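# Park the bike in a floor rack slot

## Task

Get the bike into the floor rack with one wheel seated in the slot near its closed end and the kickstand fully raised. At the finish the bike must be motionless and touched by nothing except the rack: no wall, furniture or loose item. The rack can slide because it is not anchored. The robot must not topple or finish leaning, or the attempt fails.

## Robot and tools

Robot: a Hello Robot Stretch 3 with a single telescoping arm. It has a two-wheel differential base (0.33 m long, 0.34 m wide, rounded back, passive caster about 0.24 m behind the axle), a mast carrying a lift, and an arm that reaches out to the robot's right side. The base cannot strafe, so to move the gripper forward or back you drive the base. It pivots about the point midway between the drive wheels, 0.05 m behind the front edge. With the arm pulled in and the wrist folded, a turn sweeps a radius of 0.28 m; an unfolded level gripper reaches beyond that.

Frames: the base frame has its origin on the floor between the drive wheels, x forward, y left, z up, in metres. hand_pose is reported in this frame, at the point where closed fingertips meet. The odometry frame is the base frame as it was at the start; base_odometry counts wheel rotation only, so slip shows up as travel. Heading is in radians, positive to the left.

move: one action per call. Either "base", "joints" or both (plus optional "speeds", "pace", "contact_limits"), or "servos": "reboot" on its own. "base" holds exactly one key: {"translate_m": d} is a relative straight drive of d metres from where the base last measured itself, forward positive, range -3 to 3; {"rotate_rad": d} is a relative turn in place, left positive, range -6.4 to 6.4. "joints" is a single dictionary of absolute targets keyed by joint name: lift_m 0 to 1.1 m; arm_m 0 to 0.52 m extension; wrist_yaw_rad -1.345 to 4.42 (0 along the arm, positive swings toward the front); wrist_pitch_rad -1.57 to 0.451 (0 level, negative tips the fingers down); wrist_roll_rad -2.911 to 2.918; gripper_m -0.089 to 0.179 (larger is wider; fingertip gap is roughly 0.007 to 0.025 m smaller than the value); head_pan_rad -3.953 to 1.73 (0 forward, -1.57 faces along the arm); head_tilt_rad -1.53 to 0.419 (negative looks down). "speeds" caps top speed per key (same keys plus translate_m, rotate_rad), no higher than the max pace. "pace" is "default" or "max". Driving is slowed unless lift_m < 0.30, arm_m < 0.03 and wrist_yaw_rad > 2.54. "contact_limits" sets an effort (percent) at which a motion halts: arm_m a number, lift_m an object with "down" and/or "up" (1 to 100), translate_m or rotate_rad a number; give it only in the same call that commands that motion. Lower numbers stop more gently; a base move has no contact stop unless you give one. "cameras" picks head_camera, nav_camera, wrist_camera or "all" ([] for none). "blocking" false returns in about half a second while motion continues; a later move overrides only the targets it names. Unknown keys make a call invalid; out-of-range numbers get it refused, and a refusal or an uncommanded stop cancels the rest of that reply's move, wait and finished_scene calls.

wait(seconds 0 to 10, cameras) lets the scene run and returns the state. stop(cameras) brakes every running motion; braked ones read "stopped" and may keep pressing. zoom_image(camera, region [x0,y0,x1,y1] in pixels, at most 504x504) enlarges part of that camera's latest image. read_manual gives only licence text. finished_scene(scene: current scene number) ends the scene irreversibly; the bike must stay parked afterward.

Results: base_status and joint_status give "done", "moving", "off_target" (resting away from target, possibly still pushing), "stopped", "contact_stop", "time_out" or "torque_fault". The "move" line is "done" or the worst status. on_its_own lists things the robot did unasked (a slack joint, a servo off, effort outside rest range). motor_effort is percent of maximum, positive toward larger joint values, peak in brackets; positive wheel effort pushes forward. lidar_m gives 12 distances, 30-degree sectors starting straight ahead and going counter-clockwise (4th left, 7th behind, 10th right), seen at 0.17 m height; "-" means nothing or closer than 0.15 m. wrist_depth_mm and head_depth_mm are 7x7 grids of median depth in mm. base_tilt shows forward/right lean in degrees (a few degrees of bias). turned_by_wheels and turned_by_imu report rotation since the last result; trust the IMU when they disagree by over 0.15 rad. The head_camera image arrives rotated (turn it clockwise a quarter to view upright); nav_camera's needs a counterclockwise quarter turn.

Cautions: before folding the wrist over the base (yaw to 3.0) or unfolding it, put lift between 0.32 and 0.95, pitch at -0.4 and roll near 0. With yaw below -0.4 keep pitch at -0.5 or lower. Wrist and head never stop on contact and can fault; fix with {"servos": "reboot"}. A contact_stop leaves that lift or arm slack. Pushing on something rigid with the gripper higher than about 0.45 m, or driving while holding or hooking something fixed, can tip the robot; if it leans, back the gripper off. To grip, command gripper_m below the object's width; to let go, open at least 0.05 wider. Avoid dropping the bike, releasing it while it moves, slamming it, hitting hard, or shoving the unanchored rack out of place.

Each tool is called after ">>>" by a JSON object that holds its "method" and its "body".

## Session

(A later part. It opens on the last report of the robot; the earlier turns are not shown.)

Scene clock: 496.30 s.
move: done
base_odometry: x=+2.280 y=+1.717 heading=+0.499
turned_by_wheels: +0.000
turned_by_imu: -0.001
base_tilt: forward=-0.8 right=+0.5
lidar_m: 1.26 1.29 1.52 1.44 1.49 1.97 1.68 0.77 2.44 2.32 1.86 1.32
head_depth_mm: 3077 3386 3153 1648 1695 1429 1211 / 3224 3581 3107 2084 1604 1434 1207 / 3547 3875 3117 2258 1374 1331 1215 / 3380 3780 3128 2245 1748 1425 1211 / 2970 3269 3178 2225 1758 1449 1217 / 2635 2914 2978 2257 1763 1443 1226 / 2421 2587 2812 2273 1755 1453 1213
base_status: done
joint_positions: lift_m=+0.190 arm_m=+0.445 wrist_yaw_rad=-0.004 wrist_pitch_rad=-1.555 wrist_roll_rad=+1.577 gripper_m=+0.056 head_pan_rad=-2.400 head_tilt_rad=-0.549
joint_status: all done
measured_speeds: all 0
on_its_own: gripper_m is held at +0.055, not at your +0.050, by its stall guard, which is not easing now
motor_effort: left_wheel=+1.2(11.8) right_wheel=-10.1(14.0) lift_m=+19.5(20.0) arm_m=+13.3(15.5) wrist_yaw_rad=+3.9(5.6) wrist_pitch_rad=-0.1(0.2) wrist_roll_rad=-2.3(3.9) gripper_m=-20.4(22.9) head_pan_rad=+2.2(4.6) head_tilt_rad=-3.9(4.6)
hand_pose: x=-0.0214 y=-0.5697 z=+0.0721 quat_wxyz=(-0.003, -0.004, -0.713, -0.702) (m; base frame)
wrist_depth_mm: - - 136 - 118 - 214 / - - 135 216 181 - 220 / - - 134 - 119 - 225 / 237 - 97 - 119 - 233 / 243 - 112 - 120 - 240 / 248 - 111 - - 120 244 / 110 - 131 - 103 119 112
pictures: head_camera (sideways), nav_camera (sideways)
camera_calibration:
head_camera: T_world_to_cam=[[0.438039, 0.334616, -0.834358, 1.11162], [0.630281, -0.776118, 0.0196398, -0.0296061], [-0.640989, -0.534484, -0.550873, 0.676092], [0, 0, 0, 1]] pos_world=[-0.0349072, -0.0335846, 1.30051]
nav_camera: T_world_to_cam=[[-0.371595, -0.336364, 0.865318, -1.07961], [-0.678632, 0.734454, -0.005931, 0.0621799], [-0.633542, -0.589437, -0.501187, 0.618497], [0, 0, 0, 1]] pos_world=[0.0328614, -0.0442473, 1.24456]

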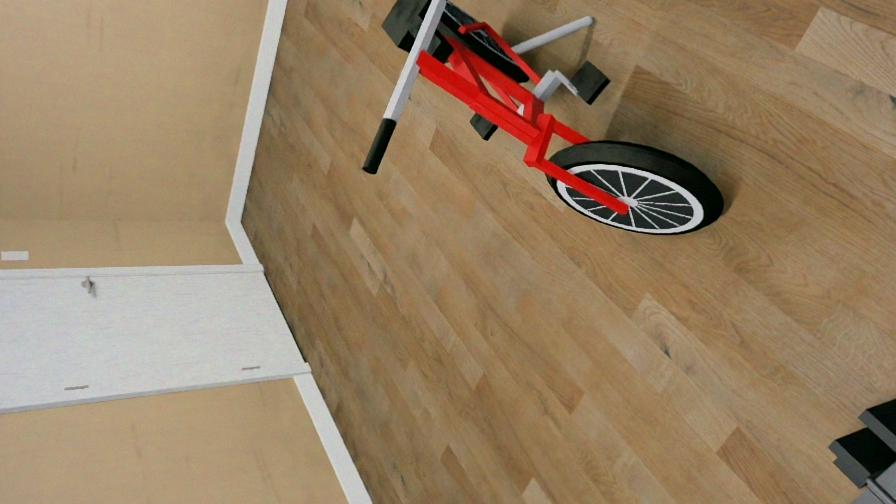

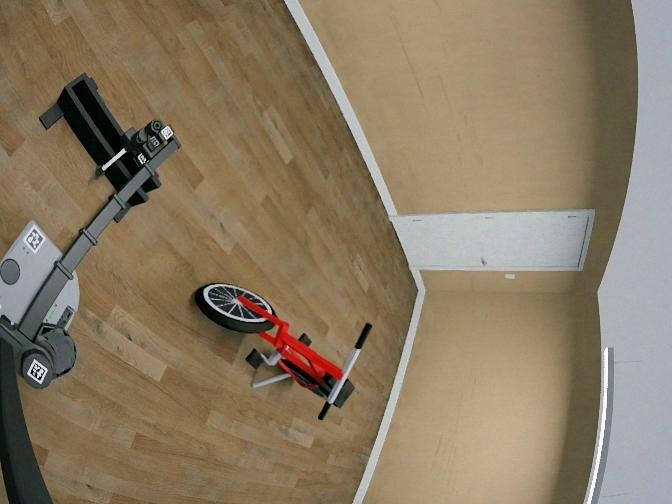

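>>> {"method": "move", "body": {"joints": {"gripper_m": 0.179}, "cameras": []}}

>>> {"method": "move", "body": {"joints": {"lift_m": 0.4}, "cameras": ["wrist_camera"]}}

>>> {"method": "move", "body": {"joints": {"lift_m": 0.98, "arm_m": 0.15, "wrist_roll_rad": 0.0}, "base": {"rotate_rad": -0.165}, "cameras": []}}

>>> {"method": "move", "body": {"base": {"translate_m": -1.06}, "joints": {"head_pan_rad": -1.57, "head_tilt_rad": -0.6}, "cameras": ["head_camera", "nav_camera"]}}

Scene clock: 513.37 s.
move: done
base_odometry: x=+2.280 y=+1.717 heading=+0.499
turned_by_wheels: +0.000
turned_by_imu: -0.001
base_tilt: forward=-0.8 right=+0.5
lidar_m: 1.25 1.29 1.52 1.45 1.49 1.97 1.69 0.77 2.44 2.32 1.87 1.32
head_depth_mm: 3091 3367 3137 1646 1700 1429 1210 / 3281 3566 3121 2003 1606 1442 1212 / 3497 3802 3174 2244 1343 1341 1213 / 3348 3756 3075 2262 1758 1416 1216 / 2970 3265 3143 2275 1753 1443 1223 / 2647 2885 2973 2256 1770 1443 1217 / 2432 2555 2782 2254 1781 1449 1216
base_status: not commanded
joint_positions: lift_m=+0.190 arm_m=+0.445 wrist_yaw_rad=-0.002 wrist_pitch_rad=-1.554 wrist_roll_rad=+1.577 gripper_m=+0.179 head_pan_rad=-2.400 head_tilt_rad=-0.550
joint_status: all done
measured_speeds: all 0
motor_effort: left_wheel=+0.9(2.0) right_wheel=-4.1(11.0) lift_m=+31.3(31.3) arm_m=+12.4(14.0) wrist_yaw_rad=+1.7(4.8) wrist_pitch_rad=-0.1(0.3) wrist_roll_rad=-2.2(2.8) gripper_m=-0.8(98.2) head_pan_rad=+2.5(3.9) head_tilt_rad=-2.4(4.7)
hand_pose: x=-0.0215 y=-0.5698 z=+0.0721 quat_wxyz=(-0.003, -0.003, -0.713, -0.701) (m; base frame)
wrist_depth_mm: - - 167 - 117 - 215 / - - 135 218 181 - 219 / - - 134 - 118 - 226 / 237 - 98 - 119 - 232 / 243 - 133 - 119 - 236 / 130 - 112 - - - 122 / 114 - 132 - 102 - 115
pictures: none
No camera images: "cameras" was empty.

Scene clock: 516.10 s.
move: done
base_odometry: x=+2.280 y=+1.717 heading=+0.499
turned_by_wheels: +0.000
turned_by_imu: -0.001
base_tilt: forward=-0.8 right=+0.5
lidar_m: 1.25 1.29 1.52 1.44 1.48 1.97 1.68 0.77 2.44 2.33 1.87 1.32
head_depth_mm: 3030 3403 3108 1646 1694 1426 1211 / 3274 3548 3090 2015 1610 1431 1218 / 3434 3826 3130 2261 1344 1338 1213 / 3409 3763 3084 2251 1757 1422 1216 / 2983 3251 3153 2262 1764 1448 1216 / 2670 2897 3025 2259 1757 1443 1217 / 2410 2600 2760 2262 1765 1446 1219
base_status: not commanded
joint_positions: lift_m=+0.400 arm_m=+0.445 wrist_yaw_rad=-0.002 wrist_pitch_rad=-1.553 wrist_roll_rad=+1.577 gripper_m=+0.179 head_pan_rad=-2.400 head_tilt_rad=-0.550
joint_status: all done
measured_speeds: all 0
motor_effort: left_wheel=+1.3(1.7) right_wheel=-3.6(4.5) lift_m=+32.9(35.8) arm_m=+12.3(13.4) wrist_yaw_rad=+2.2(2.5) wrist_pitch_rad=-0.2(0.5) wrist_roll_rad=-2.4(2.8) gripper_m=+0.1(2.1) head_pan_rad=+3.4(4.3) head_tilt_rad=-3.1(5.3)
hand_pose: x=-0.0215 y=-0.5700 z=+0.2821 quat_wxyz=(-0.003, -0.003, -0.713, -0.701) (m; base frame)
wrist_depth_mm: 418 413 404 390 406 409 407 / 421 429 421 308 419 420 417 / 437 434 433 306 431 428 428 / 450 447 448 300 439 436 437 / 462 462 459 297 455 444 450 / 130 144 476 305 464 136 122 / 115 481 486 315 474 481 115
pictures: wrist_camera
camera_calibration:
wrist_camera: T_world_to_cam=[[0.0223184, 0.998864, -0.0420911, 0.58907], [0.985823, -0.0149848, 0.167117, 0.00272654], [0.166297, -0.0452241, -0.985038, 0.41851], [0, 0, 0, 1]] pos_world=[-0.0854318, -0.569433, 0.436587]

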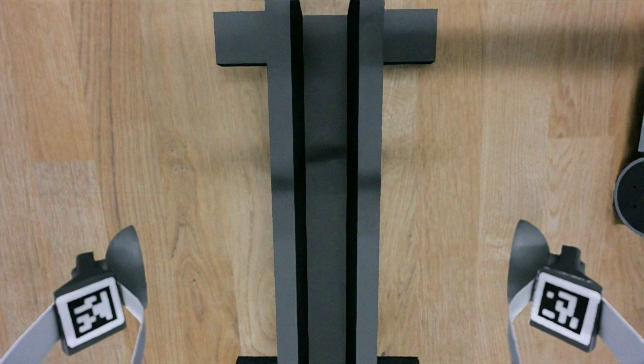

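Scene clock: 522.20 s.
move: done
base_odometry: x=+2.280 y=+1.717 heading=+0.334
turned_by_wheels: -0.165
turned_by_imu: -0.168
base_tilt: forward=-0.9 right=+0.5
lidar_m: 1.25 1.26 1.50 1.44 1.45 1.73 3.23 0.77 2.62 2.32 2.32 1.41
head_depth_mm: 2969 3210 3098 2240 1856 - - / 3051 3373 3139 1809 1931 - - / 3187 3523 3138 1575 - - - / 3395 3766 3130 2419 - - 1190 / 3503 3908 3140 2565 - - 1218 / 3247 3398 3186 - - 1369 1216 / 2788 3013 3010 - - 1410 1188
base_status: done
joint_positions: lift_m=+0.980 arm_m=+0.150 wrist_yaw_rad=-0.002 wrist_pitch_rad=-1.553 wrist_roll_rad=+0.006 gripper_m=+0.179 head_pan_rad=-2.400 head_tilt_rad=-0.550
joint_status: all done
measured_speeds: all 0
motor_effort: left_wheel=+9.7(11.7) right_wheel=-8.1(13.4) lift_m=+32.8(37.1) arm_m=-12.0(14.8) wrist_yaw_rad=+1.5(2.3) wrist_pitch_rad=-0.5(0.6) wrist_roll_rad=-2.3(4.4) gripper_m=-1.2(2.0) head_pan_rad=+2.8(3.8) head_tilt_rad=-2.0(4.8)
hand_pose: x=-0.0216 y=-0.2754 z=+0.8621 quat_wxyz=(+0.502, +0.493, -0.506, -0.498) (m; base frame)
wrist_depth_mm: 942 954 939 908 923 906 - / 978 980 969 950 965 975 949 / - - - - - - 946 / - - - - - - - / - - - 882 - - - / - 144 - 902 - 135 122 / 115 - - - - - 115
pictures: none
No camera images: "cameras" was empty.

Scene clock: 533.93 s.
move: done
base_odometry: x=+1.279 y=+1.370 heading=+0.334
turned_by_wheels: +0.000
turned_by_imu: -0.006
base_tilt: forward=-0.8 right=+0.6
lidar_m: 2.29 2.27 1.38 1.23 1.23 1.46 2.48 2.48 0.66 0.53 0.65 2.59
head_depth_mm: 2447 2733 - 2115 1668 1289 1192 / 2375 2599 2557 - 1676 891 1190 / 2308 2540 - - 349 1162 1164 / 2254 2525 - - 289 940 1170 / 2187 2468 2675 2105 1628 1101 1162 / 2128 2352 2595 2112 1632 899 1191 / 2060 2311 2519 2115 1622 1375 1169
base_status: done
joint_positions: lift_m=+0.980 arm_m=+0.150 wrist_yaw_rad=-0.002 wrist_pitch_rad=-1.553 wrist_roll_rad=+0.006 gripper_m=+0.179 head_pan_rad=-1.570 head_tilt_rad=-0.600
joint_status: all done
measured_speeds: all 0
motor_effort: left_wheel=-0.3(5.8) right_wheel=-4.8(15.6) lift_m=+33.4(34.6) arm_m=-10.7(13.3) wrist_yaw_rad=+1.9(2.4) wrist_pitch_rad=-0.3(0.5) wrist_roll_rad=-2.3(2.9) gripper_m=+0.4(2.2) head_pan_rad=-2.6(6.5) head_tilt_rad=-0.4(6.2)
hand_pose: x=-0.0216 y=-0.2754 z=+0.8621 quat_wxyz=(+0.502, +0.493, -0.506, -0.498) (m; base frame)
wrist_depth_mm: 973 952 956 928 932 925 923 / 987 959 960 968 970 946 940 / - - - - - - 970 / - - - - - - - / - - - 878 - - - / - 143 - 904 - 136 122 / 115 - - - - - 115
pictures: head_camera (sideways), nav_camera (sideways)
camera_calibration:
head_camera: T_world_to_cam=[[0.0485458, 0.59101, -0.805202, 1.07591], [0.998094, -0.0594553, 0.0165357, -0.027815], [-0.0381008, -0.80447, -0.59277, 0.72694], [0, 0, 0, 1]] pos_world=[0.00322794, -0.0527276, 1.2977]
nav_camera: T_world_to_cam=[[-0.00251804, -0.544804, 0.83856, -1.04694], [-0.999968, -0.0049526, -0.00622037, 0.0644405], [0.00754193, -0.838549, -0.544774, 0.671313], [0, 0, 0, 1]] pos_world=[0.0567392, -0.00712904, 1.24404]

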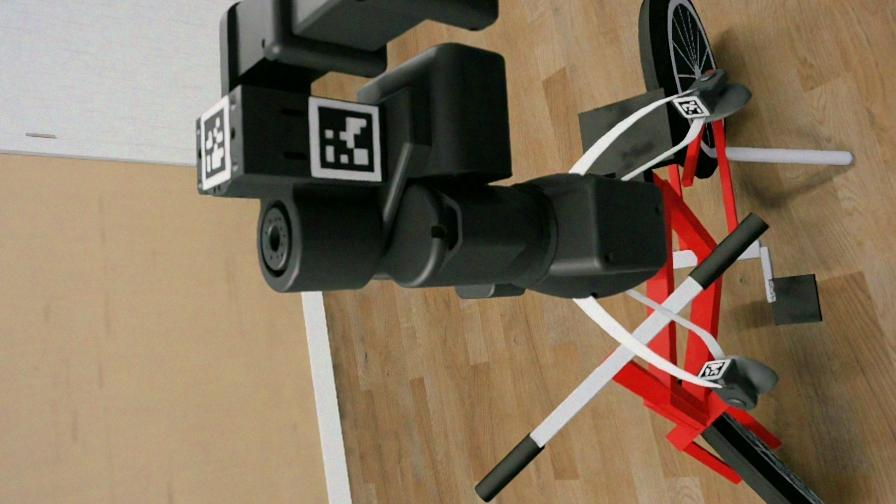

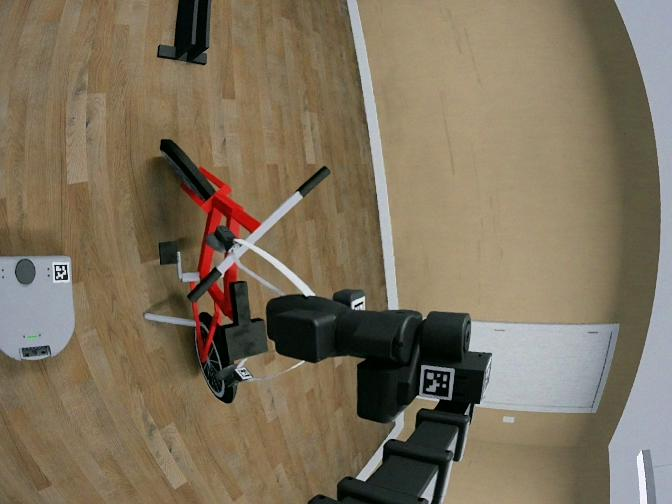

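>>> {"method": "move", "body": {"base": {"rotate_rad": 0.165}, "joints": {"arm_m": 0.3}, "cameras": ["head_camera", "wrist_camera","nav_camera"]}}

Scene clock: 543.97 s.
move: done
base_odometry: x=+1.279 y=+1.370 heading=+0.499
turned_by_wheels: +0.165
turned_by_imu: +0.165
base_tilt: forward=-0.7 right=+0.6
lidar_m: 2.29 1.83 1.29 1.22 1.25 1.66 2.48 0.86 0.66 0.53 0.65 2.41
head_depth_mm: 2236 2416 - 2038 1676 1056 1182 / 2265 324 2527 2088 1615 1118 1165 / 2230 371 380 2026 1621 1017 1185 / 2184 374 382 413 1686 1094 1145 / 2166 2378 2608 2027 1578 1305 1190 / 2114 2385 2598 2132 1630 1134 1189 / 2094 2340 2590 2089 1680 1391 1166
base_status: done
joint_positions: lift_m=+0.980 arm_m=+0.300 wrist_yaw_rad=-0.002 wrist_pitch_rad=-1.553 wrist_roll_rad=+0.006 gripper_m=+0.179 head_pan_rad=-1.570 head_tilt_rad=-0.600
joint_status: all done
measured_speeds: all 0
motor_effort: left_wheel=-9.7(11.3) right_wheel=+10.2(11.0) lift_m=+32.3(33.9) arm_m=+13.1(14.9) wrist_yaw_rad=+1.7(2.2) wrist_pitch_rad=-0.4(0.5) wrist_roll_rad=-2.1(2.8) gripper_m=-0.6(1.8) head_pan_rad=-1.9(3.4) head_tilt_rad=+0.9(1.5)
hand_pose: x=-0.0216 y=-0.4254 z=+0.8621 quat_wxyz=(+0.502, +0.494, -0.506, -0.498) (m; base frame)
wrist_depth_mm: 951 967 647 903 910 480 935 / 968 969 959 503 959 464 934 / - - - - - - 981 / - - - - - - - / - - - - - - - / - 143 - 902 - 135 122 / 115 - - 934 - - 115
pictures: head_camera (sideways), nav_camera (sideways), wrist_camera
camera_calibration:
head_camera: T_world_to_cam=[[0.0486043, 0.591003, -0.805204, 1.07592], [0.998087, -0.059571, 0.0165235, -0.0278048], [-0.0382014, -0.804467, -0.592768, 0.726937], [0, 0, 0, 1]] pos_world=[0.00322748, -0.0527278, 1.2977]
nav_camera: T_world_to_cam=[[-0.00257252, -0.544804, 0.838559, -1.04694], [-0.999969, -0.00483908, -0.0062116, 0.0644306], [0.00744196, -0.838549, -0.544775, 0.671319], [0, 0, 0, 1]] pos_world=[0.0567394, -0.00712904, 1.24404]
wrist_camera: T_world_to_cam=[[-0.999439, 0.0220891, -0.0251847, 0.0168754], [0.0180439, 0.988393, 0.150842, 0.327984], [0.0282244, 0.150303, -0.988237, 1.07935], [0, 0, 0, 1]] pos_world=[-0.0195161, -0.486779, 1.0176]

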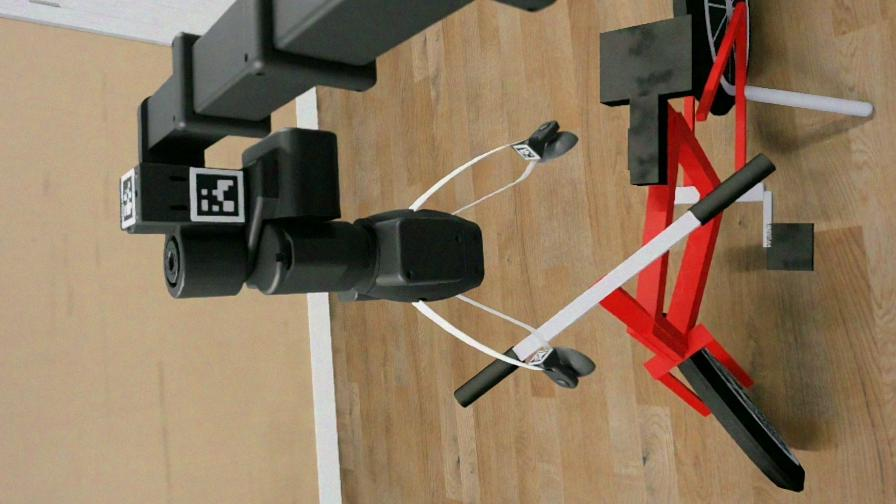

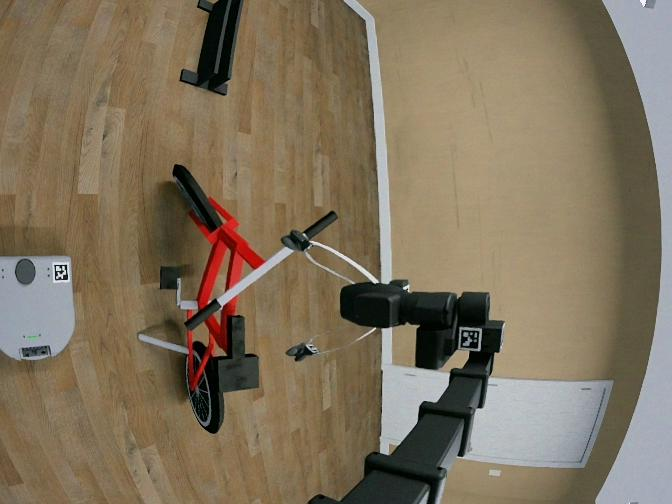

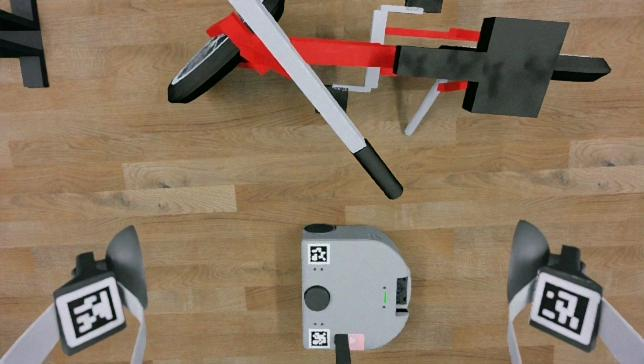

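>>> {"method": "move", "body": {"base": {"rotate_rad": 0.38}, "cameras": []}}

>>> {"method": "move", "body": {"base": {"translate_m": -0.48}, "cameras": []}}

>>> {"method": "move", "body": {"base": {"rotate_rad": -0.38}, "cameras": []}}

>>> {"method": "move", "body": {"base": {"translate_m": 0.49}, "joints": {"arm_m": 0.37}, "cameras": ["head_camera", "wrist_camera"]}}

Scene clock: 562.87 s.
move: done
base_odometry: x=+1.279 y=+1.370 heading=+0.878
turned_by_wheels: +0.379
turned_by_imu: +0.382
base_tilt: forward=-0.7 right=+0.5
lidar_m: 2.19 1.37 1.22 1.23 1.48 2.48 2.49 0.66 0.54 0.65 2.55 2.29
head_depth_mm: 2084 2235 - 2044 1679 1007 1138 / 2119 324 2558 2095 1629 1061 1135 / 2178 371 381 2020 1635 1074 1189 / 2242 375 382 413 1676 1305 1192 / 2277 2590 2766 2052 1631 1389 1192 / 2358 2693 2804 2093 1636 1405 1189 / 2422 2747 2835 2106 1683 1397 1190
base_status: done
joint_positions: lift_m=+0.980 arm_m=+0.300 wrist_yaw_rad=-0.002 wrist_pitch_rad=-1.553 wrist_roll_rad=+0.006 gripper_m=+0.179 head_pan_rad=-1.570 head_tilt_rad=-0.600
joint_status: not commanded
measured_speeds: all 0
motor_effort: left_wheel=-7.7(14.3) right_wheel=+13.1(15.7) lift_m=+31.4(32.5) arm_m=+11.8(13.8) wrist_yaw_rad=+1.5(2.4) wrist_pitch_rad=-0.4(0.6) wrist_roll_rad=-2.0(2.8) gripper_m=+0.3(2.2) head_pan_rad=-0.9(3.1) head_tilt_rad=+1.5(2.2)
hand_pose: x=-0.0216 y=-0.4254 z=+0.8621 quat_wxyz=(+0.502, +0.494, -0.506, -0.498) (m; base frame)
wrist_depth_mm: 957 926 956 932 901 908 915 / 969 958 968 971 611 734 954 / - - - - - 377 485 / - - - - - - 530 / - - - - - - - / - 143 - 896 - 135 121 / 114 - - 951 - - 115
pictures: none
No camera images: "cameras" was empty.

Scene clock: 568.80 s.
move: done
base_odometry: x=+0.972 y=+1.000 heading=+0.878
turned_by_wheels: +0.000
turned_by_imu: -0.001
base_tilt: forward=-0.8 right=+0.5
lidar_m: 2.48 1.54 1.38 1.38 1.67 2.02 2.04 0.46 0.41 0.42 0.50 2.75
head_depth_mm: 1970 2102 - 2021 1674 1396 1190 / 2002 323 2466 2085 1622 1393 1189 / 2056 371 380 2037 1640 1392 945 / 2098 374 382 414 1681 1357 893 / 2153 2414 2635 2022 1639 1381 1117 / 2224 2494 2698 2089 1636 1242 1143 / 2270 2564 2784 2085 1677 1283 1148
base_status: done
joint_positions: lift_m=+0.980 arm_m=+0.300 wrist_yaw_rad=-0.002 wrist_pitch_rad=-1.553 wrist_roll_rad=+0.006 gripper_m=+0.179 head_pan_rad=-1.570 head_tilt_rad=-0.600
joint_status: not commanded
measured_speeds: all 0
motor_effort: left_wheel=-10.6(14.2) right_wheel=+5.7(9.5) lift_m=+31.3(32.6) arm_m=+4.6(11.9) wrist_yaw_rad=+1.6(2.2) wrist_pitch_rad=-0.4(0.6) wrist_roll_rad=-2.2(2.7) gripper_m=+0.3(2.5) head_pan_rad=-1.0(3.0) head_tilt_rad=+2.2(4.1)
hand_pose: x=-0.0216 y=-0.4254 z=+0.8621 quat_wxyz=(+0.502, +0.494, -0.506, -0.498) (m; base frame)
wrist_depth_mm: 934 661 915 941 921 925 952 / 398 516 962 931 973 962 943 / - - - 482 976 - 990 / - - - 510 - - - / - - - - - - - / - 143 - 955 - 135 122 / 114 - - 927 - - 115
pictures: none
No camera images: "cameras" was empty.

Scene clock: 570.50 s.
move: done
base_odometry: x=+0.972 y=+1.000 heading=+0.498
turned_by_wheels: -0.380
turned_by_imu: -0.385
base_tilt: forward=-0.8 right=+0.5
lidar_m: 2.74 2.06 1.45 1.38 1.42 1.87 2.03 2.08 0.45 0.41 0.42 0.51
head_depth_mm: 2116 2264 - 2006 1672 1393 1188 / 2062 331 2562 2084 1623 1399 1178 / 2077 370 380 2041 1630 1392 1122 / 2043 375 382 413 1674 1388 1122 / 2023 2234 2512 2021 1632 1402 918 / 2001 2236 2458 2110 1628 1396 720 / 1989 2231 2449 2113 1678 1390 961
base_status: done
joint_positions: lift_m=+0.980 arm_m=+0.300 wrist_yaw_rad=-0.002 wrist_pitch_rad=-1.553 wrist_roll_rad=+0.006 gripper_m=+0.179 head_pan_rad=-1.570 head_tilt_rad=-0.600
joint_status: not commanded
measured_speeds: all 0
motor_effort: left_wheel=+10.7(16.2) right_wheel=-8.0(11.9) lift_m=+30.5(32.2) arm_m=+1.4(5.3) wrist_yaw_rad=+2.1(2.3) wrist_pitch_rad=-0.3(0.5) wrist_roll_rad=-2.4(2.7) gripper_m=-0.5(2.1) head_pan_rad=-1.8(2.7) head_tilt_rad=+4.1(4.1)
hand_pose: x=-0.0216 y=-0.4254 z=+0.8621 quat_wxyz=(+0.502, +0.494, -0.506, -0.498) (m; base frame)
wrist_depth_mm: 952 930 943 944 946 917 922 / 957 966 950 955 940 957 954 / 666 - 791 996 - - 972 / - 572 498 - - - - / - - - - - - - / 130 143 - 906 - 135 122 / 115 - - 942 - - 115
pictures: none
No camera images: "cameras" was empty.

Scene clock: 576.53 s.
move: done
base_odometry: x=+1.403 y=+1.234 heading=+0.498
turned_by_wheels: +0.000
turned_by_imu: +0.000
base_tilt: forward=-0.8 right=+0.5
lidar_m: 2.25 2.10 1.48 1.40 1.44 1.90 2.51 0.59 0.37 0.36 0.48 2.38
head_depth_mm: 2091 2273 - 2105 1674 1386 994 / 2083 335 2576 2093 1674 1397 996 / 2021 427 2545 2113 1682 1387 943 / 2009 428 452 1967 1685 1363 1131 / 2000 2198 2472 2029 1686 1360 947 / 1973 2221 2475 2113 1635 1393 1121 / 1952 2165 2469 2096 1678 1395 1190
base_status: done
joint_positions: lift_m=+0.980 arm_m=+0.370 wrist_yaw_rad=-0.002 wrist_pitch_rad=-1.553 wrist_roll_rad=+0.006 gripper_m=+0.179 head_pan_rad=-1.570 head_tilt_rad=-0.600
joint_status: all done
measured_speeds: all 0
motor_effort: left_wheel=+5.7(12.5) right_wheel=+3.0(6.2) lift_m=+30.8(32.5) arm_m=+12.0(14.5) wrist_yaw_rad=+2.1(2.4) wrist_pitch_rad=-0.4(0.5) wrist_roll_rad=-2.2(2.7) gripper_m=+0.0(2.0) head_pan_rad=-0.7(2.6) head_tilt_rad=+1.1(3.7)
hand_pose: x=-0.0216 y=-0.4954 z=+0.8621 quat_wxyz=(+0.502, +0.494, -0.506, -0.498) (m; base frame)
wrist_depth_mm: 967 937 941 929 922 927 939 / 978 953 979 973 956 940 966 / - - - - 799 972 965 / - - 607 689 732 689 - / - - - 513 - 146 - / - 144 - 900 - 135 122 / 115 - - 906 - - 115
pictures: head_camera (sideways), wrist_camera
camera_calibration:
head_camera: T_world_to_cam=[[0.0486559, 0.590483, -0.805582, 1.07646], [0.998085, -0.0595908, 0.0166034, -0.0279108], [-0.0382013, -0.804847, -0.592252, 0.726311], [0, 0, 0, 1]] pos_world=[0.00322722, -0.0527259, 1.2978]
wrist_camera: T_world_to_cam=[[-0.999441, 0.0219903, -0.0252, 0.0183821], [0.017944, 0.988395, 0.15084, 0.397172], [0.0282246, 0.150304, -0.988237, 1.08987], [0, 0, 0, 1]] pos_world=[-0.0195161, -0.556779, 1.0176]

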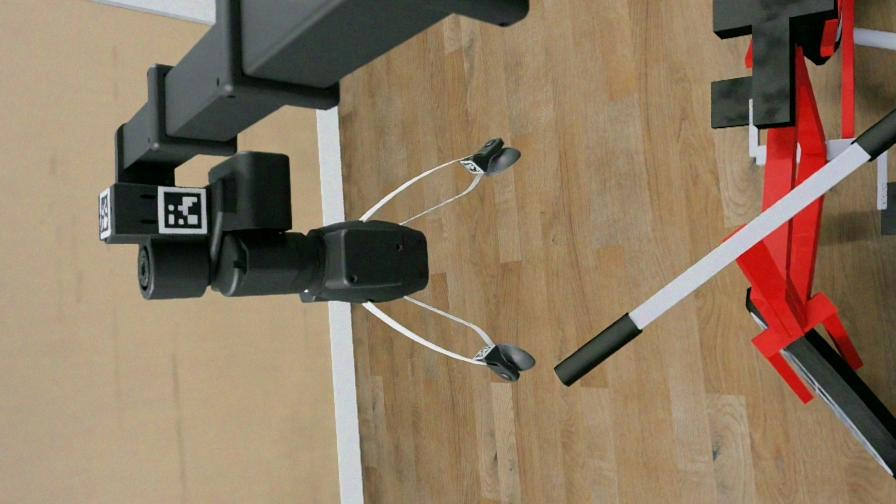

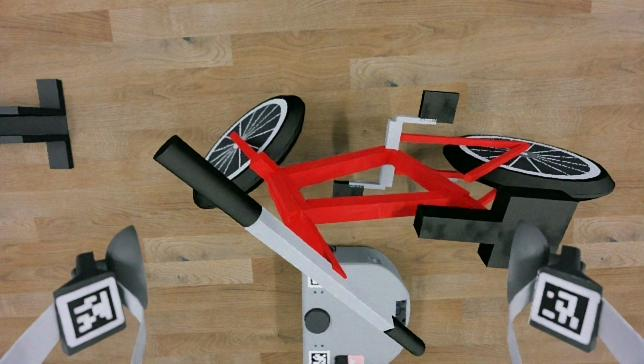

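>>> {"method": "move", "body": {"base": {"translate_m": -0.02}, "joints": {"arm_m": 0.2, "wrist_roll_rad": -0.84, "gripper_m": 0.12}, "cameras": []}}

>>> {"method": "move", "body": {"joints": {"lift_m": 0.78}, "cameras": ["head_camera", "wrist_camera"]}}

Scene clock: 611.80 s.
move: done
base_odometry: x=+1.385 y=+1.225 heading=+0.498
turned_by_wheels: +0.000
turned_by_imu: -0.001
base_tilt: forward=-0.8 right=+0.4
lidar_m: 2.27 2.10 1.48 1.40 1.44 1.90 2.50 0.59 0.36 0.36 0.48 2.40
head_depth_mm: 2082 2264 - 2027 1667 1395 824 / 2085 2169 298 1899 1675 1397 996 / 2049 2172 293 322 500 1392 796 / 2028 2182 297 319 367 1360 1118 / 2011 2241 2460 394 1686 667 1120 / 1970 2207 2459 2111 1674 1393 977 / 1959 2193 2468 2110 1681 1400 1194
base_status: done
joint_positions: lift_m=+0.980 arm_m=+0.200 wrist_yaw_rad=-0.002 wrist_pitch_rad=-1.553 wrist_roll_rad=-0.833 gripper_m=+0.120 head_pan_rad=-1.570 head_tilt_rad=-0.600
joint_status: all done
measured_speeds: all 0
motor_effort: left_wheel=-0.2(5.5) right_wheel=-4.0(8.8) lift_m=+30.7(31.4) arm_m=-12.4(14.4) wrist_yaw_rad=+1.7(2.2) wrist_pitch_rad=-0.4(0.5) wrist_roll_rad=-2.6(4.0) gripper_m=-1.0(100.0) head_pan_rad=-1.4(1.7) head_tilt_rad=+2.2(3.4)
hand_pose: x=-0.0215 y=-0.3255 z=+0.8621 quat_wxyz=(+0.665, +0.654, -0.257, -0.253) (m; base frame)
wrist_depth_mm: 916 959 950 716 934 913 931 / 965 970 976 680 965 916 945 / - - - - 961 958 954 / - - - - 824 - - / - - 879 903 - - - / - 122 909 - - 129 - / - 614 - - - - -
pictures: none
No camera images: "cameras" was empty.

Scene clock: 614.47 s.
move: done
base_odometry: x=+1.385 y=+1.225 heading=+0.498
turned_by_wheels: +0.000
turned_by_imu: +0.000
base_tilt: forward=-0.8 right=+0.5
lidar_m: 2.28 2.09 1.47 1.40 1.44 1.90 2.49 0.59 0.36 0.36 0.48 2.40
head_depth_mm: 2101 2362 2585 2111 1664 306 - / 2073 2343 2569 2094 374 340 992 / 2048 2297 2563 2098 417 462 798 / 2035 2265 2516 2100 429 461 941 / 1998 2235 2491 2100 1676 1330 888 / 1978 2232 2453 2106 1676 1402 976 / 1962 2197 2443 2111 1675 1395 1197
base_status: not commanded
joint_positions: lift_m=+0.780 arm_m=+0.200 wrist_yaw_rad=-0.002 wrist_pitch_rad=-1.553 wrist_roll_rad=-0.833 gripper_m=+0.120 head_pan_rad=-1.570 head_tilt_rad=-0.600
joint_status: all done
measured_speeds: all 0
motor_effort: left_wheel=-0.7(1.1) right_wheel=-4.3(4.7) lift_m=+24.8(29.0) arm_m=-12.1(12.9) wrist_yaw_rad=+1.9(2.2) wrist_pitch_rad=-0.5(0.5) wrist_roll_rad=-2.3(2.9) gripper_m=-0.2(1.9) head_pan_rad=+0.0(1.6) head_tilt_rad=+2.1(2.8)
hand_pose: x=-0.0215 y=-0.3255 z=+0.6621 quat_wxyz=(+0.665, +0.654, -0.257, -0.253) (m; base frame)
wrist_depth_mm: 771 764 767 389 117 761 742 / 779 794 769 777 132 757 766 / 802 798 785 789 318 792 779 / 843 825 816 809 320 782 797 / 852 833 686 682 184 643 829 / 870 123 692 706 871 124 865 / 907 613 714 880 858 125 306
pictures: head_camera (sideways), wrist_camera
camera_calibration:
head_camera: T_world_to_cam=[[0.0486559, 0.590483, -0.805582, 1.07646], [0.998085, -0.0595908, 0.0166034, -0.0279108], [-0.0382013, -0.804847, -0.592252, 0.726311], [0, 0, 0, 1]] pos_world=[0.00322722, -0.0527259, 1.2978]
wrist_camera: T_world_to_cam=[[-0.68404, -0.729335, -0.012618, -0.236394], [-0.721722, 0.674187, 0.156812, 0.137329], [-0.105862, 0.116373, -0.987548, 0.852284], [0, 0, 0, 1]] pos_world=[0.027635, -0.364178, 0.817154]

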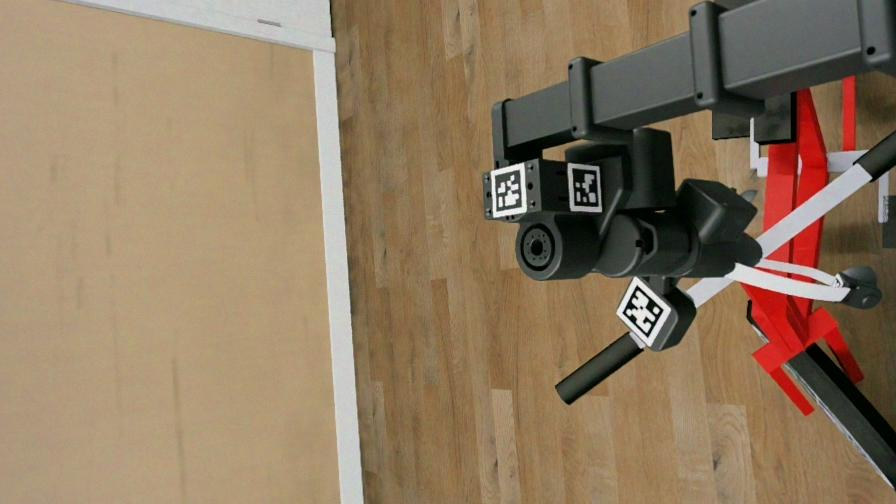

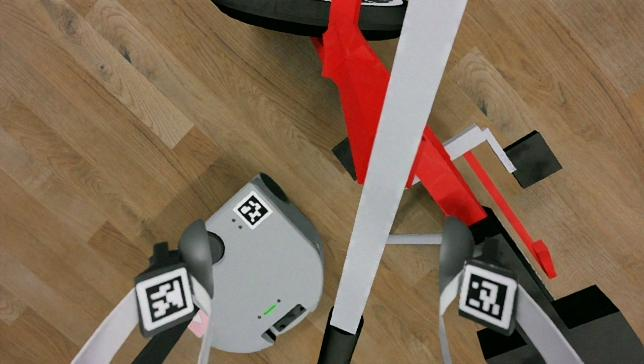

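>>> {"method": "move", "body": {"base": {"translate_m": -0.057}, "joints": {"wrist_roll_rad": -0.59}, "cameras": ["wrist_camera"]}}

Scene clock: 629.70 s.
move: done
base_odometry: x=+1.335 y=+1.198 heading=+0.499
turned_by_wheels: +0.000
turned_by_imu: -0.001
base_tilt: forward=-0.7 right=+0.5
lidar_m: 2.33 2.09 1.47 1.40 1.43 1.90 2.44 0.58 0.42 0.35 0.51 0.53
head_depth_mm: 2091 2371 2592 2114 1676 306 - / 2084 2322 2554 2082 374 340 996 / 2051 2287 2582 2119 417 612 997 / 2023 2255 2532 2082 427 460 782 / 2008 2271 2519 2105 1686 728 872 / 1982 2229 2460 2108 1678 1359 940 / 1943 2180 2485 2096 1628 1392 1189
base_status: done
joint_positions: lift_m=+0.780 arm_m=+0.200 wrist_yaw_rad=-0.002 wrist_pitch_rad=-1.553 wrist_roll_rad=-0.597 gripper_m=+0.120 head_pan_rad=-1.570 head_tilt_rad=-0.600
joint_status: all done
measured_speeds: all 0
motor_effort: left_wheel=+1.4(5.7) right_wheel=-6.7(10.0) lift_m=+25.3(26.1) arm_m=-9.6(10.9) wrist_yaw_rad=+2.0(2.2) wrist_pitch_rad=-0.4(0.5) wrist_roll_rad=+2.3(3.7) gripper_m=-0.4(2.1) head_pan_rad=+0.4(0.9) head_tilt_rad=+1.7(2.7)
hand_pose: x=-0.0215 y=-0.3255 z=+0.6621 quat_wxyz=(+0.630, +0.619, -0.334, -0.329) (m; base frame)
wrist_depth_mm: 758 762 135 746 746 745 748 / 777 791 149 298 761 759 769 / 803 805 803 628 344 778 794 / 833 836 817 812 809 794 815 / 856 835 697 732 835 298 291 / 878 123 698 706 857 130 301 / 886 882 706 881 889 870 894
pictures: wrist_camera
camera_calibration:
wrist_camera: T_world_to_cam=[[-0.835944, -0.548592, -0.0155942, -0.178932], [-0.544113, 0.824739, 0.1541, 0.19193], [-0.0716767, 0.137304, -0.987932, 0.860111], [0, 0, 0, 1]] pos_world=[0.0165047, -0.374549, 0.817365]

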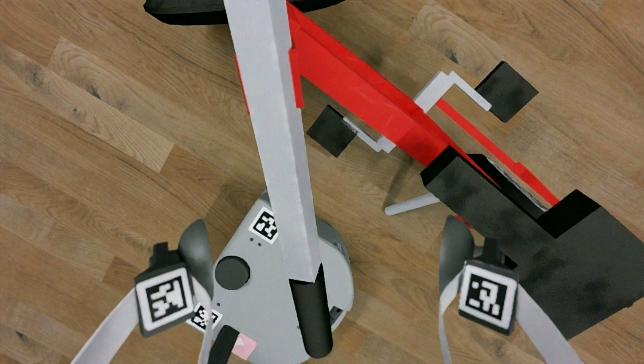

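>>> {"method": "move", "body": {"base": {"translate_m": 0.05}, "joints": {"wrist_roll_rad": -0.68, "arm_m": 0.205, "lift_m": 0.72}, "cameras": ["wrist_camera", "head_camera"]}}

Scene clock: 651.40 s.
move: done
base_odometry: x=+1.379 y=+1.222 heading=+0.499
turned_by_wheels: +0.000
turned_by_imu: -0.001
base_tilt: forward=-0.8 right=+0.6
lidar_m: 2.28 2.09 1.48 1.40 1.44 1.90 2.48 0.59 0.41 0.36 0.48 2.40
head_depth_mm: 2088 2339 2579 2102 1677 1385 329 / 2073 2343 2550 2102 1629 390 348 / 2029 2310 2553 2101 468 466 803 / 2020 2287 2529 2096 1546 479 929 / 1990 2244 2487 2109 1681 1321 878 / 1965 2217 2479 2097 1633 1395 1001 / 1968 2175 2448 2104 1681 1397 1193
base_status: done
joint_positions: lift_m=+0.720 arm_m=+0.205 wrist_yaw_rad=-0.002 wrist_pitch_rad=-1.553 wrist_roll_rad=-0.673 gripper_m=+0.120 head_pan_rad=-1.570 head_tilt_rad=-0.600
joint_status: all done
measured_speeds: all 0
motor_effort: left_wheel=+5.6(10.2) right_wheel=+2.2(7.1) lift_m=+25.6(28.1) arm_m=+12.0(14.9) wrist_yaw_rad=+1.4(2.1) wrist_pitch_rad=-0.4(0.5) wrist_roll_rad=-2.8(5.0) gripper_m=+0.7(1.6) head_pan_rad=+0.1(1.5) head_tilt_rad=+0.3(1.9)
hand_pose: x=-0.0215 y=-0.3305 z=+0.6021 quat_wxyz=(+0.642, +0.631, -0.310, -0.305) (m; base frame)
wrist_depth_mm: 699 701 706 - 703 704 689 / 728 720 726 - 717 725 706 / 758 740 759 - 258 524 731 / 774 762 764 101 271 562 747 / 783 776 621 - 144 237 769 / 808 123 642 644 143 123 271 / 837 825 662 654 826 300 255
pictures: head_camera (sideways), wrist_camera
camera_calibration:
head_camera: T_world_to_cam=[[0.0486559, 0.590483, -0.805582, 1.07646], [0.998085, -0.0595908, 0.0166034, -0.0279108], [-0.0382013, -0.804847, -0.592252, 0.726311], [0, 0, 0, 1]] pos_world=[0.00322722, -0.0527259, 1.2978]
wrist_camera: T_world_to_cam=[[-0.791484, -0.611017, -0.0145532, -0.20291], [-0.605487, 0.78063, 0.154927, 0.188932], [-0.0833022, 0.131434, -0.987819, 0.79922], [0, 0, 0, 1]] pos_world=[0.020373, -0.376512, 0.757261]

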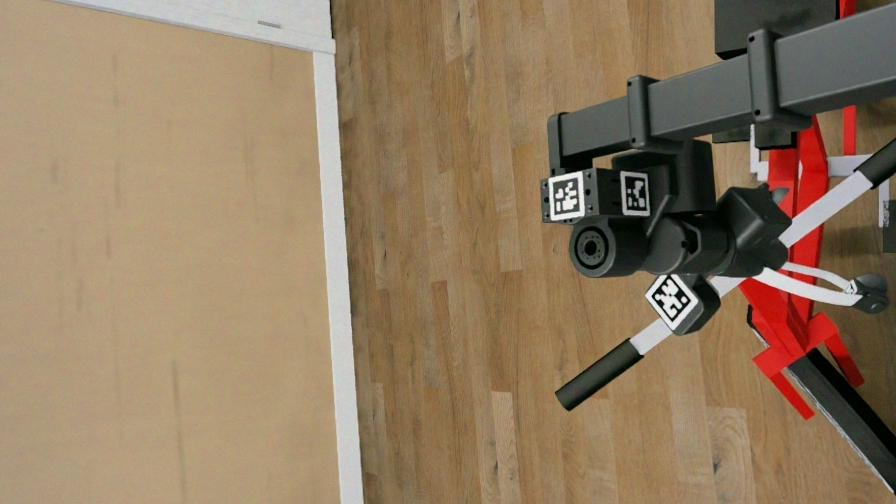

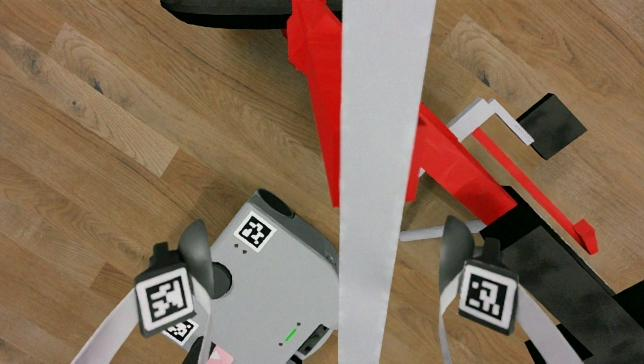

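>>> {"method": "move", "body": {"base": {"translate_m": -0.024}, "joints": {"lift_m": 0.68}, "cameras": ["wrist_camera"]}}

Scene clock: 672.67 s.
move: done
base_odometry: x=+1.358 y=+1.210 heading=+0.499
turned_by_wheels: +0.000
turned_by_imu: -0.001
base_tilt: forward=-0.8 right=+0.5
lidar_m: 2.31 2.09 1.48 1.40 1.44 1.90 2.46 0.59 0.40 0.35 0.49 0.53
head_depth_mm: 2094 2350 2558 2099 1682 1383 723 / 2075 2345 2588 2127 1680 426 369 / 2055 2300 2532 2102 1676 488 962 / 2022 2272 2546 2102 1683 495 618 / 2018 2251 2486 2101 1683 749 887 / 1985 2211 2484 2103 1684 1395 948 / 1959 2224 2468 2102 1684 1390 1190
base_status: done
joint_positions: lift_m=+0.680 arm_m=+0.205 wrist_yaw_rad=-0.002 wrist_pitch_rad=-1.553 wrist_roll_rad=-0.673 gripper_m=+0.120 head_pan_rad=-1.570 head_tilt_rad=-0.600
joint_status: all done
measured_speeds: all 0
motor_effort: left_wheel=-0.6(5.9) right_wheel=-5.5(9.4) lift_m=+25.3(31.0) arm_m=+8.9(10.8) wrist_yaw_rad=+1.8(2.1) wrist_pitch_rad=-0.4(0.5) wrist_roll_rad=-2.6(2.8) gripper_m=+0.1(1.5) head_pan_rad=+0.4(1.5) head_tilt_rad=+1.9(1.9)
hand_pose: x=-0.0215 y=-0.3305 z=+0.5621 quat_wxyz=(+0.642, +0.631, -0.310, -0.305) (m; base frame)
wrist_depth_mm: 671 - - - 669 657 671 / 698 690 - - 679 682 669 / 721 709 - - 220 494 700 / 729 718 - - 723 253 707 / 749 732 - - 733 204 722 / 768 123 - 82 776 129 203 / 793 607 618 795 786 768 210
pictures: wrist_camera
camera_calibration:
wrist_camera: T_world_to_cam=[[-0.791484, -0.611017, -0.0145532, -0.203492], [-0.605487, 0.78063, 0.154927, 0.195129], [-0.0833022, 0.131434, -0.987819, 0.759707], [0, 0, 0, 1]] pos_world=[0.020373, -0.376512, 0.717261]

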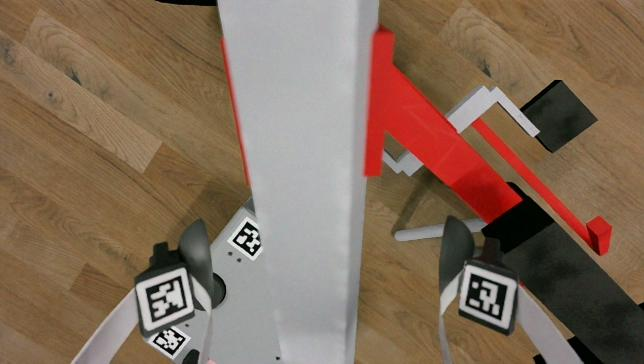

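>>> {"method": "move", "body": {"base": {"translate_m": 0.01}, "joints": {"arm_m": 0.197, "gripper_m": 0.15}, "cameras": []}}

>>> {"method": "move", "body": {"joints": {"lift_m": 0.615}, "contact_limits": {"lift_m": {"down": 15}}, "cameras": ["wrist_camera", "head_camera"]}}

Scene clock: 681.63 s.
move: done
base_odometry: x=+1.367 y=+1.215 heading=+0.499
turned_by_wheels: +0.000
turned_by_imu: -0.001
base_tilt: forward=-0.8 right=+0.5
lidar_m: 2.30 2.10 1.48 1.40 1.44 1.90 2.47 0.59 0.41 0.36 0.49 2.42
head_depth_mm: 2101 2365 2573 2089 1672 1382 724 / 2070 2328 2568 2102 1674 426 370 / 2059 2313 2538 2106 1668 477 803 / 2023 2263 2494 2108 1693 484 963 / 2000 2256 2496 2081 1681 1334 890 / 1972 2218 2490 2112 1643 1390 971 / 1957 2183 2472 2132 1675 1403 1192
base_status: done
joint_positions: lift_m=+0.680 arm_m=+0.197 wrist_yaw_rad=-0.002 wrist_pitch_rad=-1.553 wrist_roll_rad=-0.673 gripper_m=+0.150 head_pan_rad=-1.570 head_tilt_rad=-0.600
joint_status: all done
measured_speeds: all 0
motor_effort: left_wheel=+6.2(9.7) right_wheel=+3.3(6.1) lift_m=+30.1(30.4) arm_m=-12.1(13.5) wrist_yaw_rad=+1.5(2.3) wrist_pitch_rad=-0.5(0.6) wrist_roll_rad=-2.5(2.8) gripper_m=+0.2(98.0) head_pan_rad=-0.1(1.8) head_tilt_rad=+0.7(1.2)
hand_pose: x=-0.0215 y=-0.3225 z=+0.5621 quat_wxyz=(+0.642, +0.631, -0.310, -0.305) (m; base frame)
wrist_depth_mm: 683 674 - - - 652 656 / 684 686 - - - 676 676 / 715 705 697 - - 491 692 / 723 723 719 - 715 249 719 / 739 727 739 - 732 200 525 / 759 125 594 - 764 122 202 / - 618 621 - 771 775 207
pictures: none
No camera images: "cameras" was empty.

Scene clock: 682.97 s.
move: contact_stop
base_odometry: x=+1.367 y=+1.215 heading=+0.499
turned_by_wheels: +0.000
turned_by_imu: -0.023
base_tilt: forward=-0.7 right=+0.5
lidar_m: 2.30 2.15 1.49 1.40 1.43 1.86 2.47 0.60 0.41 0.36 0.49 0.50
head_depth_mm: 2120 2387 2587 2109 1684 1398 748 / 2058 2343 2584 2105 1673 491 399 / 2073 2318 2549 2104 1677 497 807 / 2034 2275 2542 2117 1674 511 769 / 2016 2232 2467 2109 1688 1328 908 / 1971 2211 2451 2109 1682 1359 944 / 1931 2182 2432 2094 1682 1403 1190
base_status: not commanded
joint_positions: lift_m=+0.641 arm_m=+0.197 wrist_yaw_rad=-0.002 wrist_pitch_rad=-1.555 wrist_roll_rad=-0.672 gripper_m=+0.150 head_pan_rad=-1.570 head_tilt_rad=-0.600
joint_status: lift_m contact_stop (moved -0.039 of -0.065)
measured_speeds: translate_m=+0.000 rotate_rad=+0.000 lift_m=+0.001 arm_m=+0.001 wrist_yaw_rad=+0.000 wrist_pitch_rad=+0.000 wrist_roll_rad=+0.000 head_pan_rad=+0.000 head_tilt_rad=+0.000
on_its_own: lift_m is slack since a contact_stop (your +0.615 is given up)
motor_effort: left_wheel=+2.4(7.6) right_wheel=+4.0(7.2) lift_m=+28.3(28.3) arm_m=+16.6(16.6) wrist_yaw_rad=+1.6(2.2) wrist_pitch_rad=+0.0(0.6) wrist_roll_rad=-2.9(4.5) gripper_m=+0.7(1.7) head_pan_rad=+0.7(2.0) head_tilt_rad=+0.7(1.6)
contact_limits: lift_m down 15 (down: maximum 72; up: maximum 65)
hand_pose: x=-0.0215 y=-0.3220 z=+0.5234 quat_wxyz=(+0.642, +0.632, -0.310, -0.306) (m; base frame)
wrist_depth_mm: - - - - - - - / - - - - - - - / - - - - - - - / - - - - - - 674 / 718 - - - - - 158 / 742 119 - - - - 163 / - 123 - - - - 168
pictures: head_camera (sideways), wrist_camera
camera_calibration:
head_camera: T_world_to_cam=[[0.0486559, 0.590483, -0.805582, 1.07646], [0.998085, -0.0595908, 0.0166034, -0.0279108], [-0.0382013, -0.804847, -0.592252, 0.726311], [0, 0, 0, 1]] pos_world=[0.00322722, -0.0527259, 1.2978]
wrist_camera: T_world_to_cam=[[-0.792501, -0.609667, -0.0157632, -0.197782], [-0.604197, 0.781349, 0.156328, 0.193969], [-0.0829917, 0.133415, -0.987579, 0.720861], [0, 0, 0, 1]] pos_world=[0.0202785, -0.368312, 0.678467]

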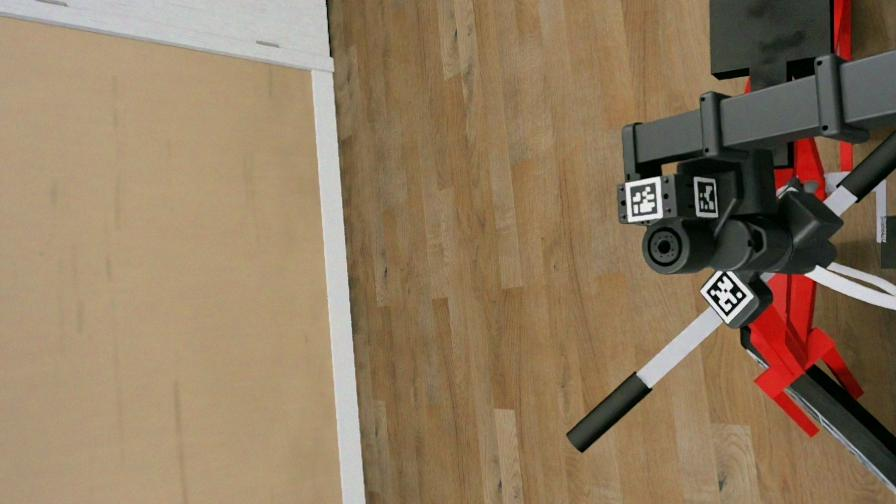

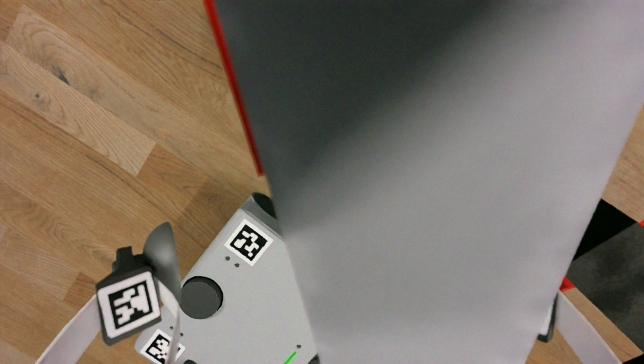

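>>> {"method": "move", "body": {"joints": {"lift_m": 0.84}, "cameras": ["wrist_camera", "head_camera"]}}

Scene clock: 697.57 s.
move: done
base_odometry: x=+1.367 y=+1.215 heading=+0.499
turned_by_wheels: +0.000
turned_by_imu: -0.001
base_tilt: forward=-0.7 right=+0.5
lidar_m: 2.30 2.14 1.48 1.40 1.43 1.86 2.47 0.60 0.41 0.36 0.49 0.51
head_depth_mm: 2095 2391 2584 2094 312 - 758 / 2081 2356 2623 390 333 1327 1000 / 2061 2330 2585 365 382 1093 930 / 2029 2295 2554 2098 386 444 963 / 2011 2239 2488 2125 1676 1358 778 / 1984 2175 2468 2111 1682 1397 949 / 1944 2189 2450 2102 1678 1388 1192
base_status: not commanded
joint_positions: lift_m=+0.840 arm_m=+0.197 wrist_yaw_rad=-0.002 wrist_pitch_rad=-1.554 wrist_roll_rad=-0.673 gripper_m=+0.150 head_pan_rad=-1.570 head_tilt_rad=-0.600
joint_status: all done
measured_speeds: all 0
motor_effort: left_wheel=+1.8(2.8) right_wheel=+3.5(4.2) lift_m=+33.7(36.0) arm_m=-12.0(16.6) wrist_yaw_rad=+1.3(2.1) wrist_pitch_rad=-0.1(0.2) wrist_roll_rad=-2.4(3.4) gripper_m=+0.3(1.8) head_pan_rad=+1.1(2.5) head_tilt_rad=+0.1(1.8)
hand_pose: x=-0.0215 y=-0.3221 z=+0.7221 quat_wxyz=(+0.642, +0.632, -0.309, -0.305) (m; base frame)
wrist_depth_mm: 799 826 814 184 798 811 794 / 845 838 834 207 807 833 829 / 873 881 850 223 586 823 836 / 889 893 872 786 872 854 859 / 901 897 760 735 872 151 886 / 944 125 777 769 928 122 363 / 949 952 785 960 957 949 944
pictures: head_camera (sideways), wrist_camera
camera_calibration:
head_camera: T_world_to_cam=[[0.0486559, 0.590483, -0.805582, 1.07646], [0.998085, -0.0595908, 0.0166034, -0.0279108], [-0.0382013, -0.804847, -0.592252, 0.726311], [0, 0, 0, 1]] pos_world=[0.00322722, -0.0527259, 1.2978]
wrist_camera: T_world_to_cam=[[-0.791492, -0.610984, -0.0154172, -0.19538], [-0.605475, 0.780418, 0.156036, 0.162884], [-0.0833039, 0.132836, -0.987631, 0.917036], [0, 0, 0, 1]] pos_world=[0.0203731, -0.368308, 0.877265]

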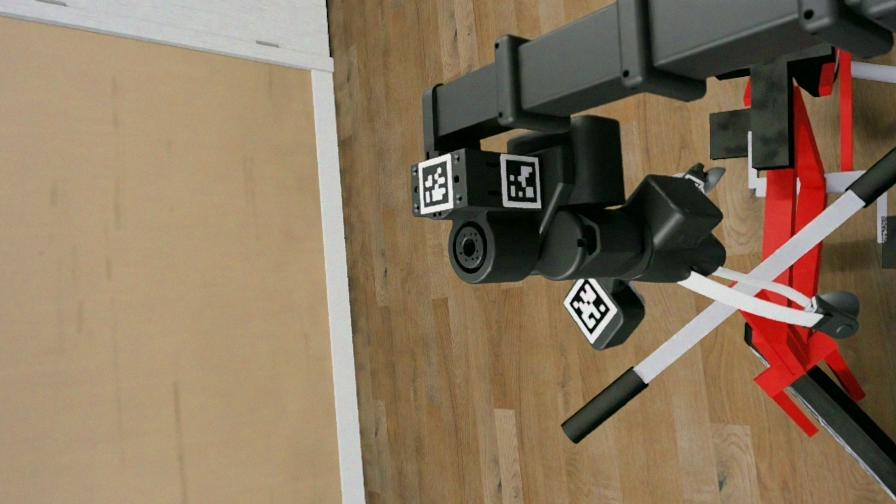

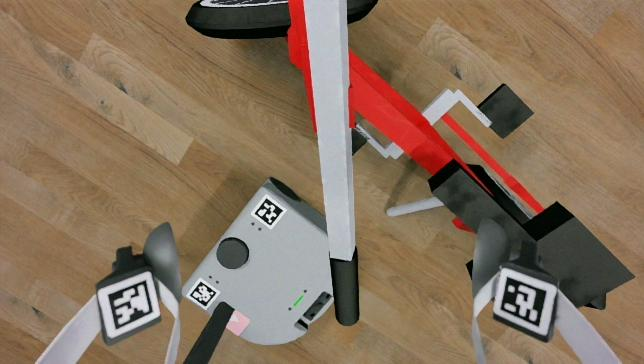

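>>> {"method": "move", "body": {"joints": {"arm_m": 0.212, "wrist_roll_rad": -0.75, "gripper_m": 0.11}, "cameras": []}}

>>> {"method": "move", "body": {"joints": {"lift_m": 0.79}, "cameras": ["wrist_camera"]}}

Scene clock: 716.07 s.
move: done
base_odometry: x=+1.367 y=+1.215 heading=+0.499
turned_by_wheels: +0.000
turned_by_imu: -0.001
base_tilt: forward=-0.8 right=+0.5
lidar_m: 2.30 2.15 1.49 1.40 1.43 1.86 2.47 0.60 0.41 0.36 0.49 0.51
head_depth_mm: 2110 2367 2612 2099 321 - 835 / 2081 2350 2581 397 345 1324 1000 / 2062 2312 2560 383 396 1330 931 / 2035 2286 2542 397 400 487 965 / 2004 2243 2482 2101 1551 1365 1119 / 1974 2186 2459 2107 1678 1386 947 / 1952 2174 2472 2106 1672 1394 1190
base_status: not commanded
joint_positions: lift_m=+0.840 arm_m=+0.212 wrist_yaw_rad=-0.002 wrist_pitch_rad=-1.554 wrist_roll_rad=-0.743 gripper_m=+0.110 head_pan_rad=-1.570 head_tilt_rad=-0.600
joint_status: all done
measured_speeds: all 0
motor_effort: left_wheel=+1.8(2.5) right_wheel=+3.5(4.2) lift_m=+32.8(34.1) arm_m=+13.3(13.9) wrist_yaw_rad=+2.1(2.3) wrist_pitch_rad=+0.0(0.2) wrist_roll_rad=-2.4(3.6) gripper_m=-0.4(98.7) head_pan_rad=+2.1(2.2) head_tilt_rad=-0.1(1.6)
hand_pose: x=-0.0215 y=-0.3371 z=+0.7221 quat_wxyz=(+0.652, +0.642, -0.287, -0.283) (m; base frame)
wrist_depth_mm: 817 824 812 180 814 818 787 / 839 831 832 196 831 816 832 / 847 863 841 359 627 847 841 / 894 881 873 840 871 862 865 / 916 913 733 754 859 382 892 / 930 126 763 784 900 359 924 / 944 958 786 961 949 392 950
pictures: none
No camera images: "cameras" was empty.

Scene clock: 717.37 s.
move: done
base_odometry: x=+1.367 y=+1.215 heading=+0.499
turned_by_wheels: +0.000
turned_by_imu: +0.000
base_tilt: forward=-0.7 right=+0.5
lidar_m: 2.30 2.15 1.48 1.40 1.43 1.86 2.47 0.60 0.41 0.36 0.49 0.51
head_depth_mm: 2087 2380 2609 2096 1671 302 - / 2100 2373 2581 2097 369 339 1000 / 2045 2276 2559 2102 421 1093 927 / 2024 2288 2494 2086 423 478 970 / 1975 2236 2484 2098 1684 1334 898 / 1984 2208 2449 2102 1678 1387 950 / 1942 2181 2459 2134 1691 1392 1194
base_status: not commanded
joint_positions: lift_m=+0.790 arm_m=+0.212 wrist_yaw_rad=-0.002 wrist_pitch_rad=-1.554 wrist_roll_rad=-0.743 gripper_m=+0.110 head_pan_rad=-1.570 head_tilt_rad=-0.600
joint_status: all done
measured_speeds: all 0
motor_effort: left_wheel=+1.7(3.1) right_wheel=+3.3(4.2) lift_m=+26.4(29.9) arm_m=+12.2(14.0) wrist_yaw_rad=+1.9(2.1) wrist_pitch_rad=-0.2(0.3) wrist_roll_rad=-2.4(2.7) gripper_m=-1.0(2.0) head_pan_rad=+2.2(2.9) head_tilt_rad=-1.3(2.1)
hand_pose: x=-0.0215 y=-0.3371 z=+0.6721 quat_wxyz=(+0.652, +0.642, -0.287, -0.283) (m; base frame)
wrist_depth_mm: 776 762 790 137 759 777 743 / 798 796 773 151 791 777 782 / 811 800 814 163 549 594 804 / 829 832 825 184 799 817 803 / 866 836 689 696 836 - 841 / 894 125 711 723 849 310 312 / 924 896 732 918 910 328 319
pictures: wrist_camera
camera_calibration:
wrist_camera: T_world_to_cam=[[-0.746826, -0.664858, -0.0146159, -0.223027], [-0.65842, 0.736149, 0.15674, 0.165948], [-0.0934506, 0.126681, -0.987532, 0.867246], [0, 0, 0, 1]] pos_world=[0.0237463, -0.380308, 0.827162]

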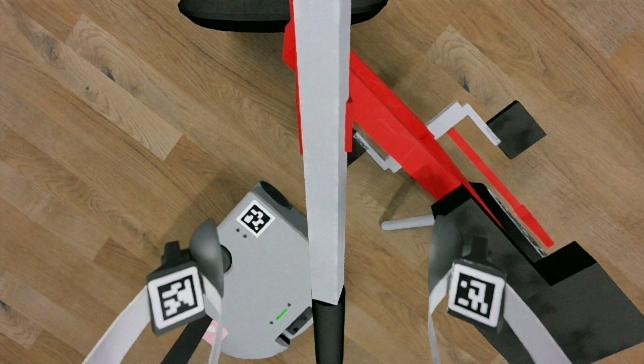

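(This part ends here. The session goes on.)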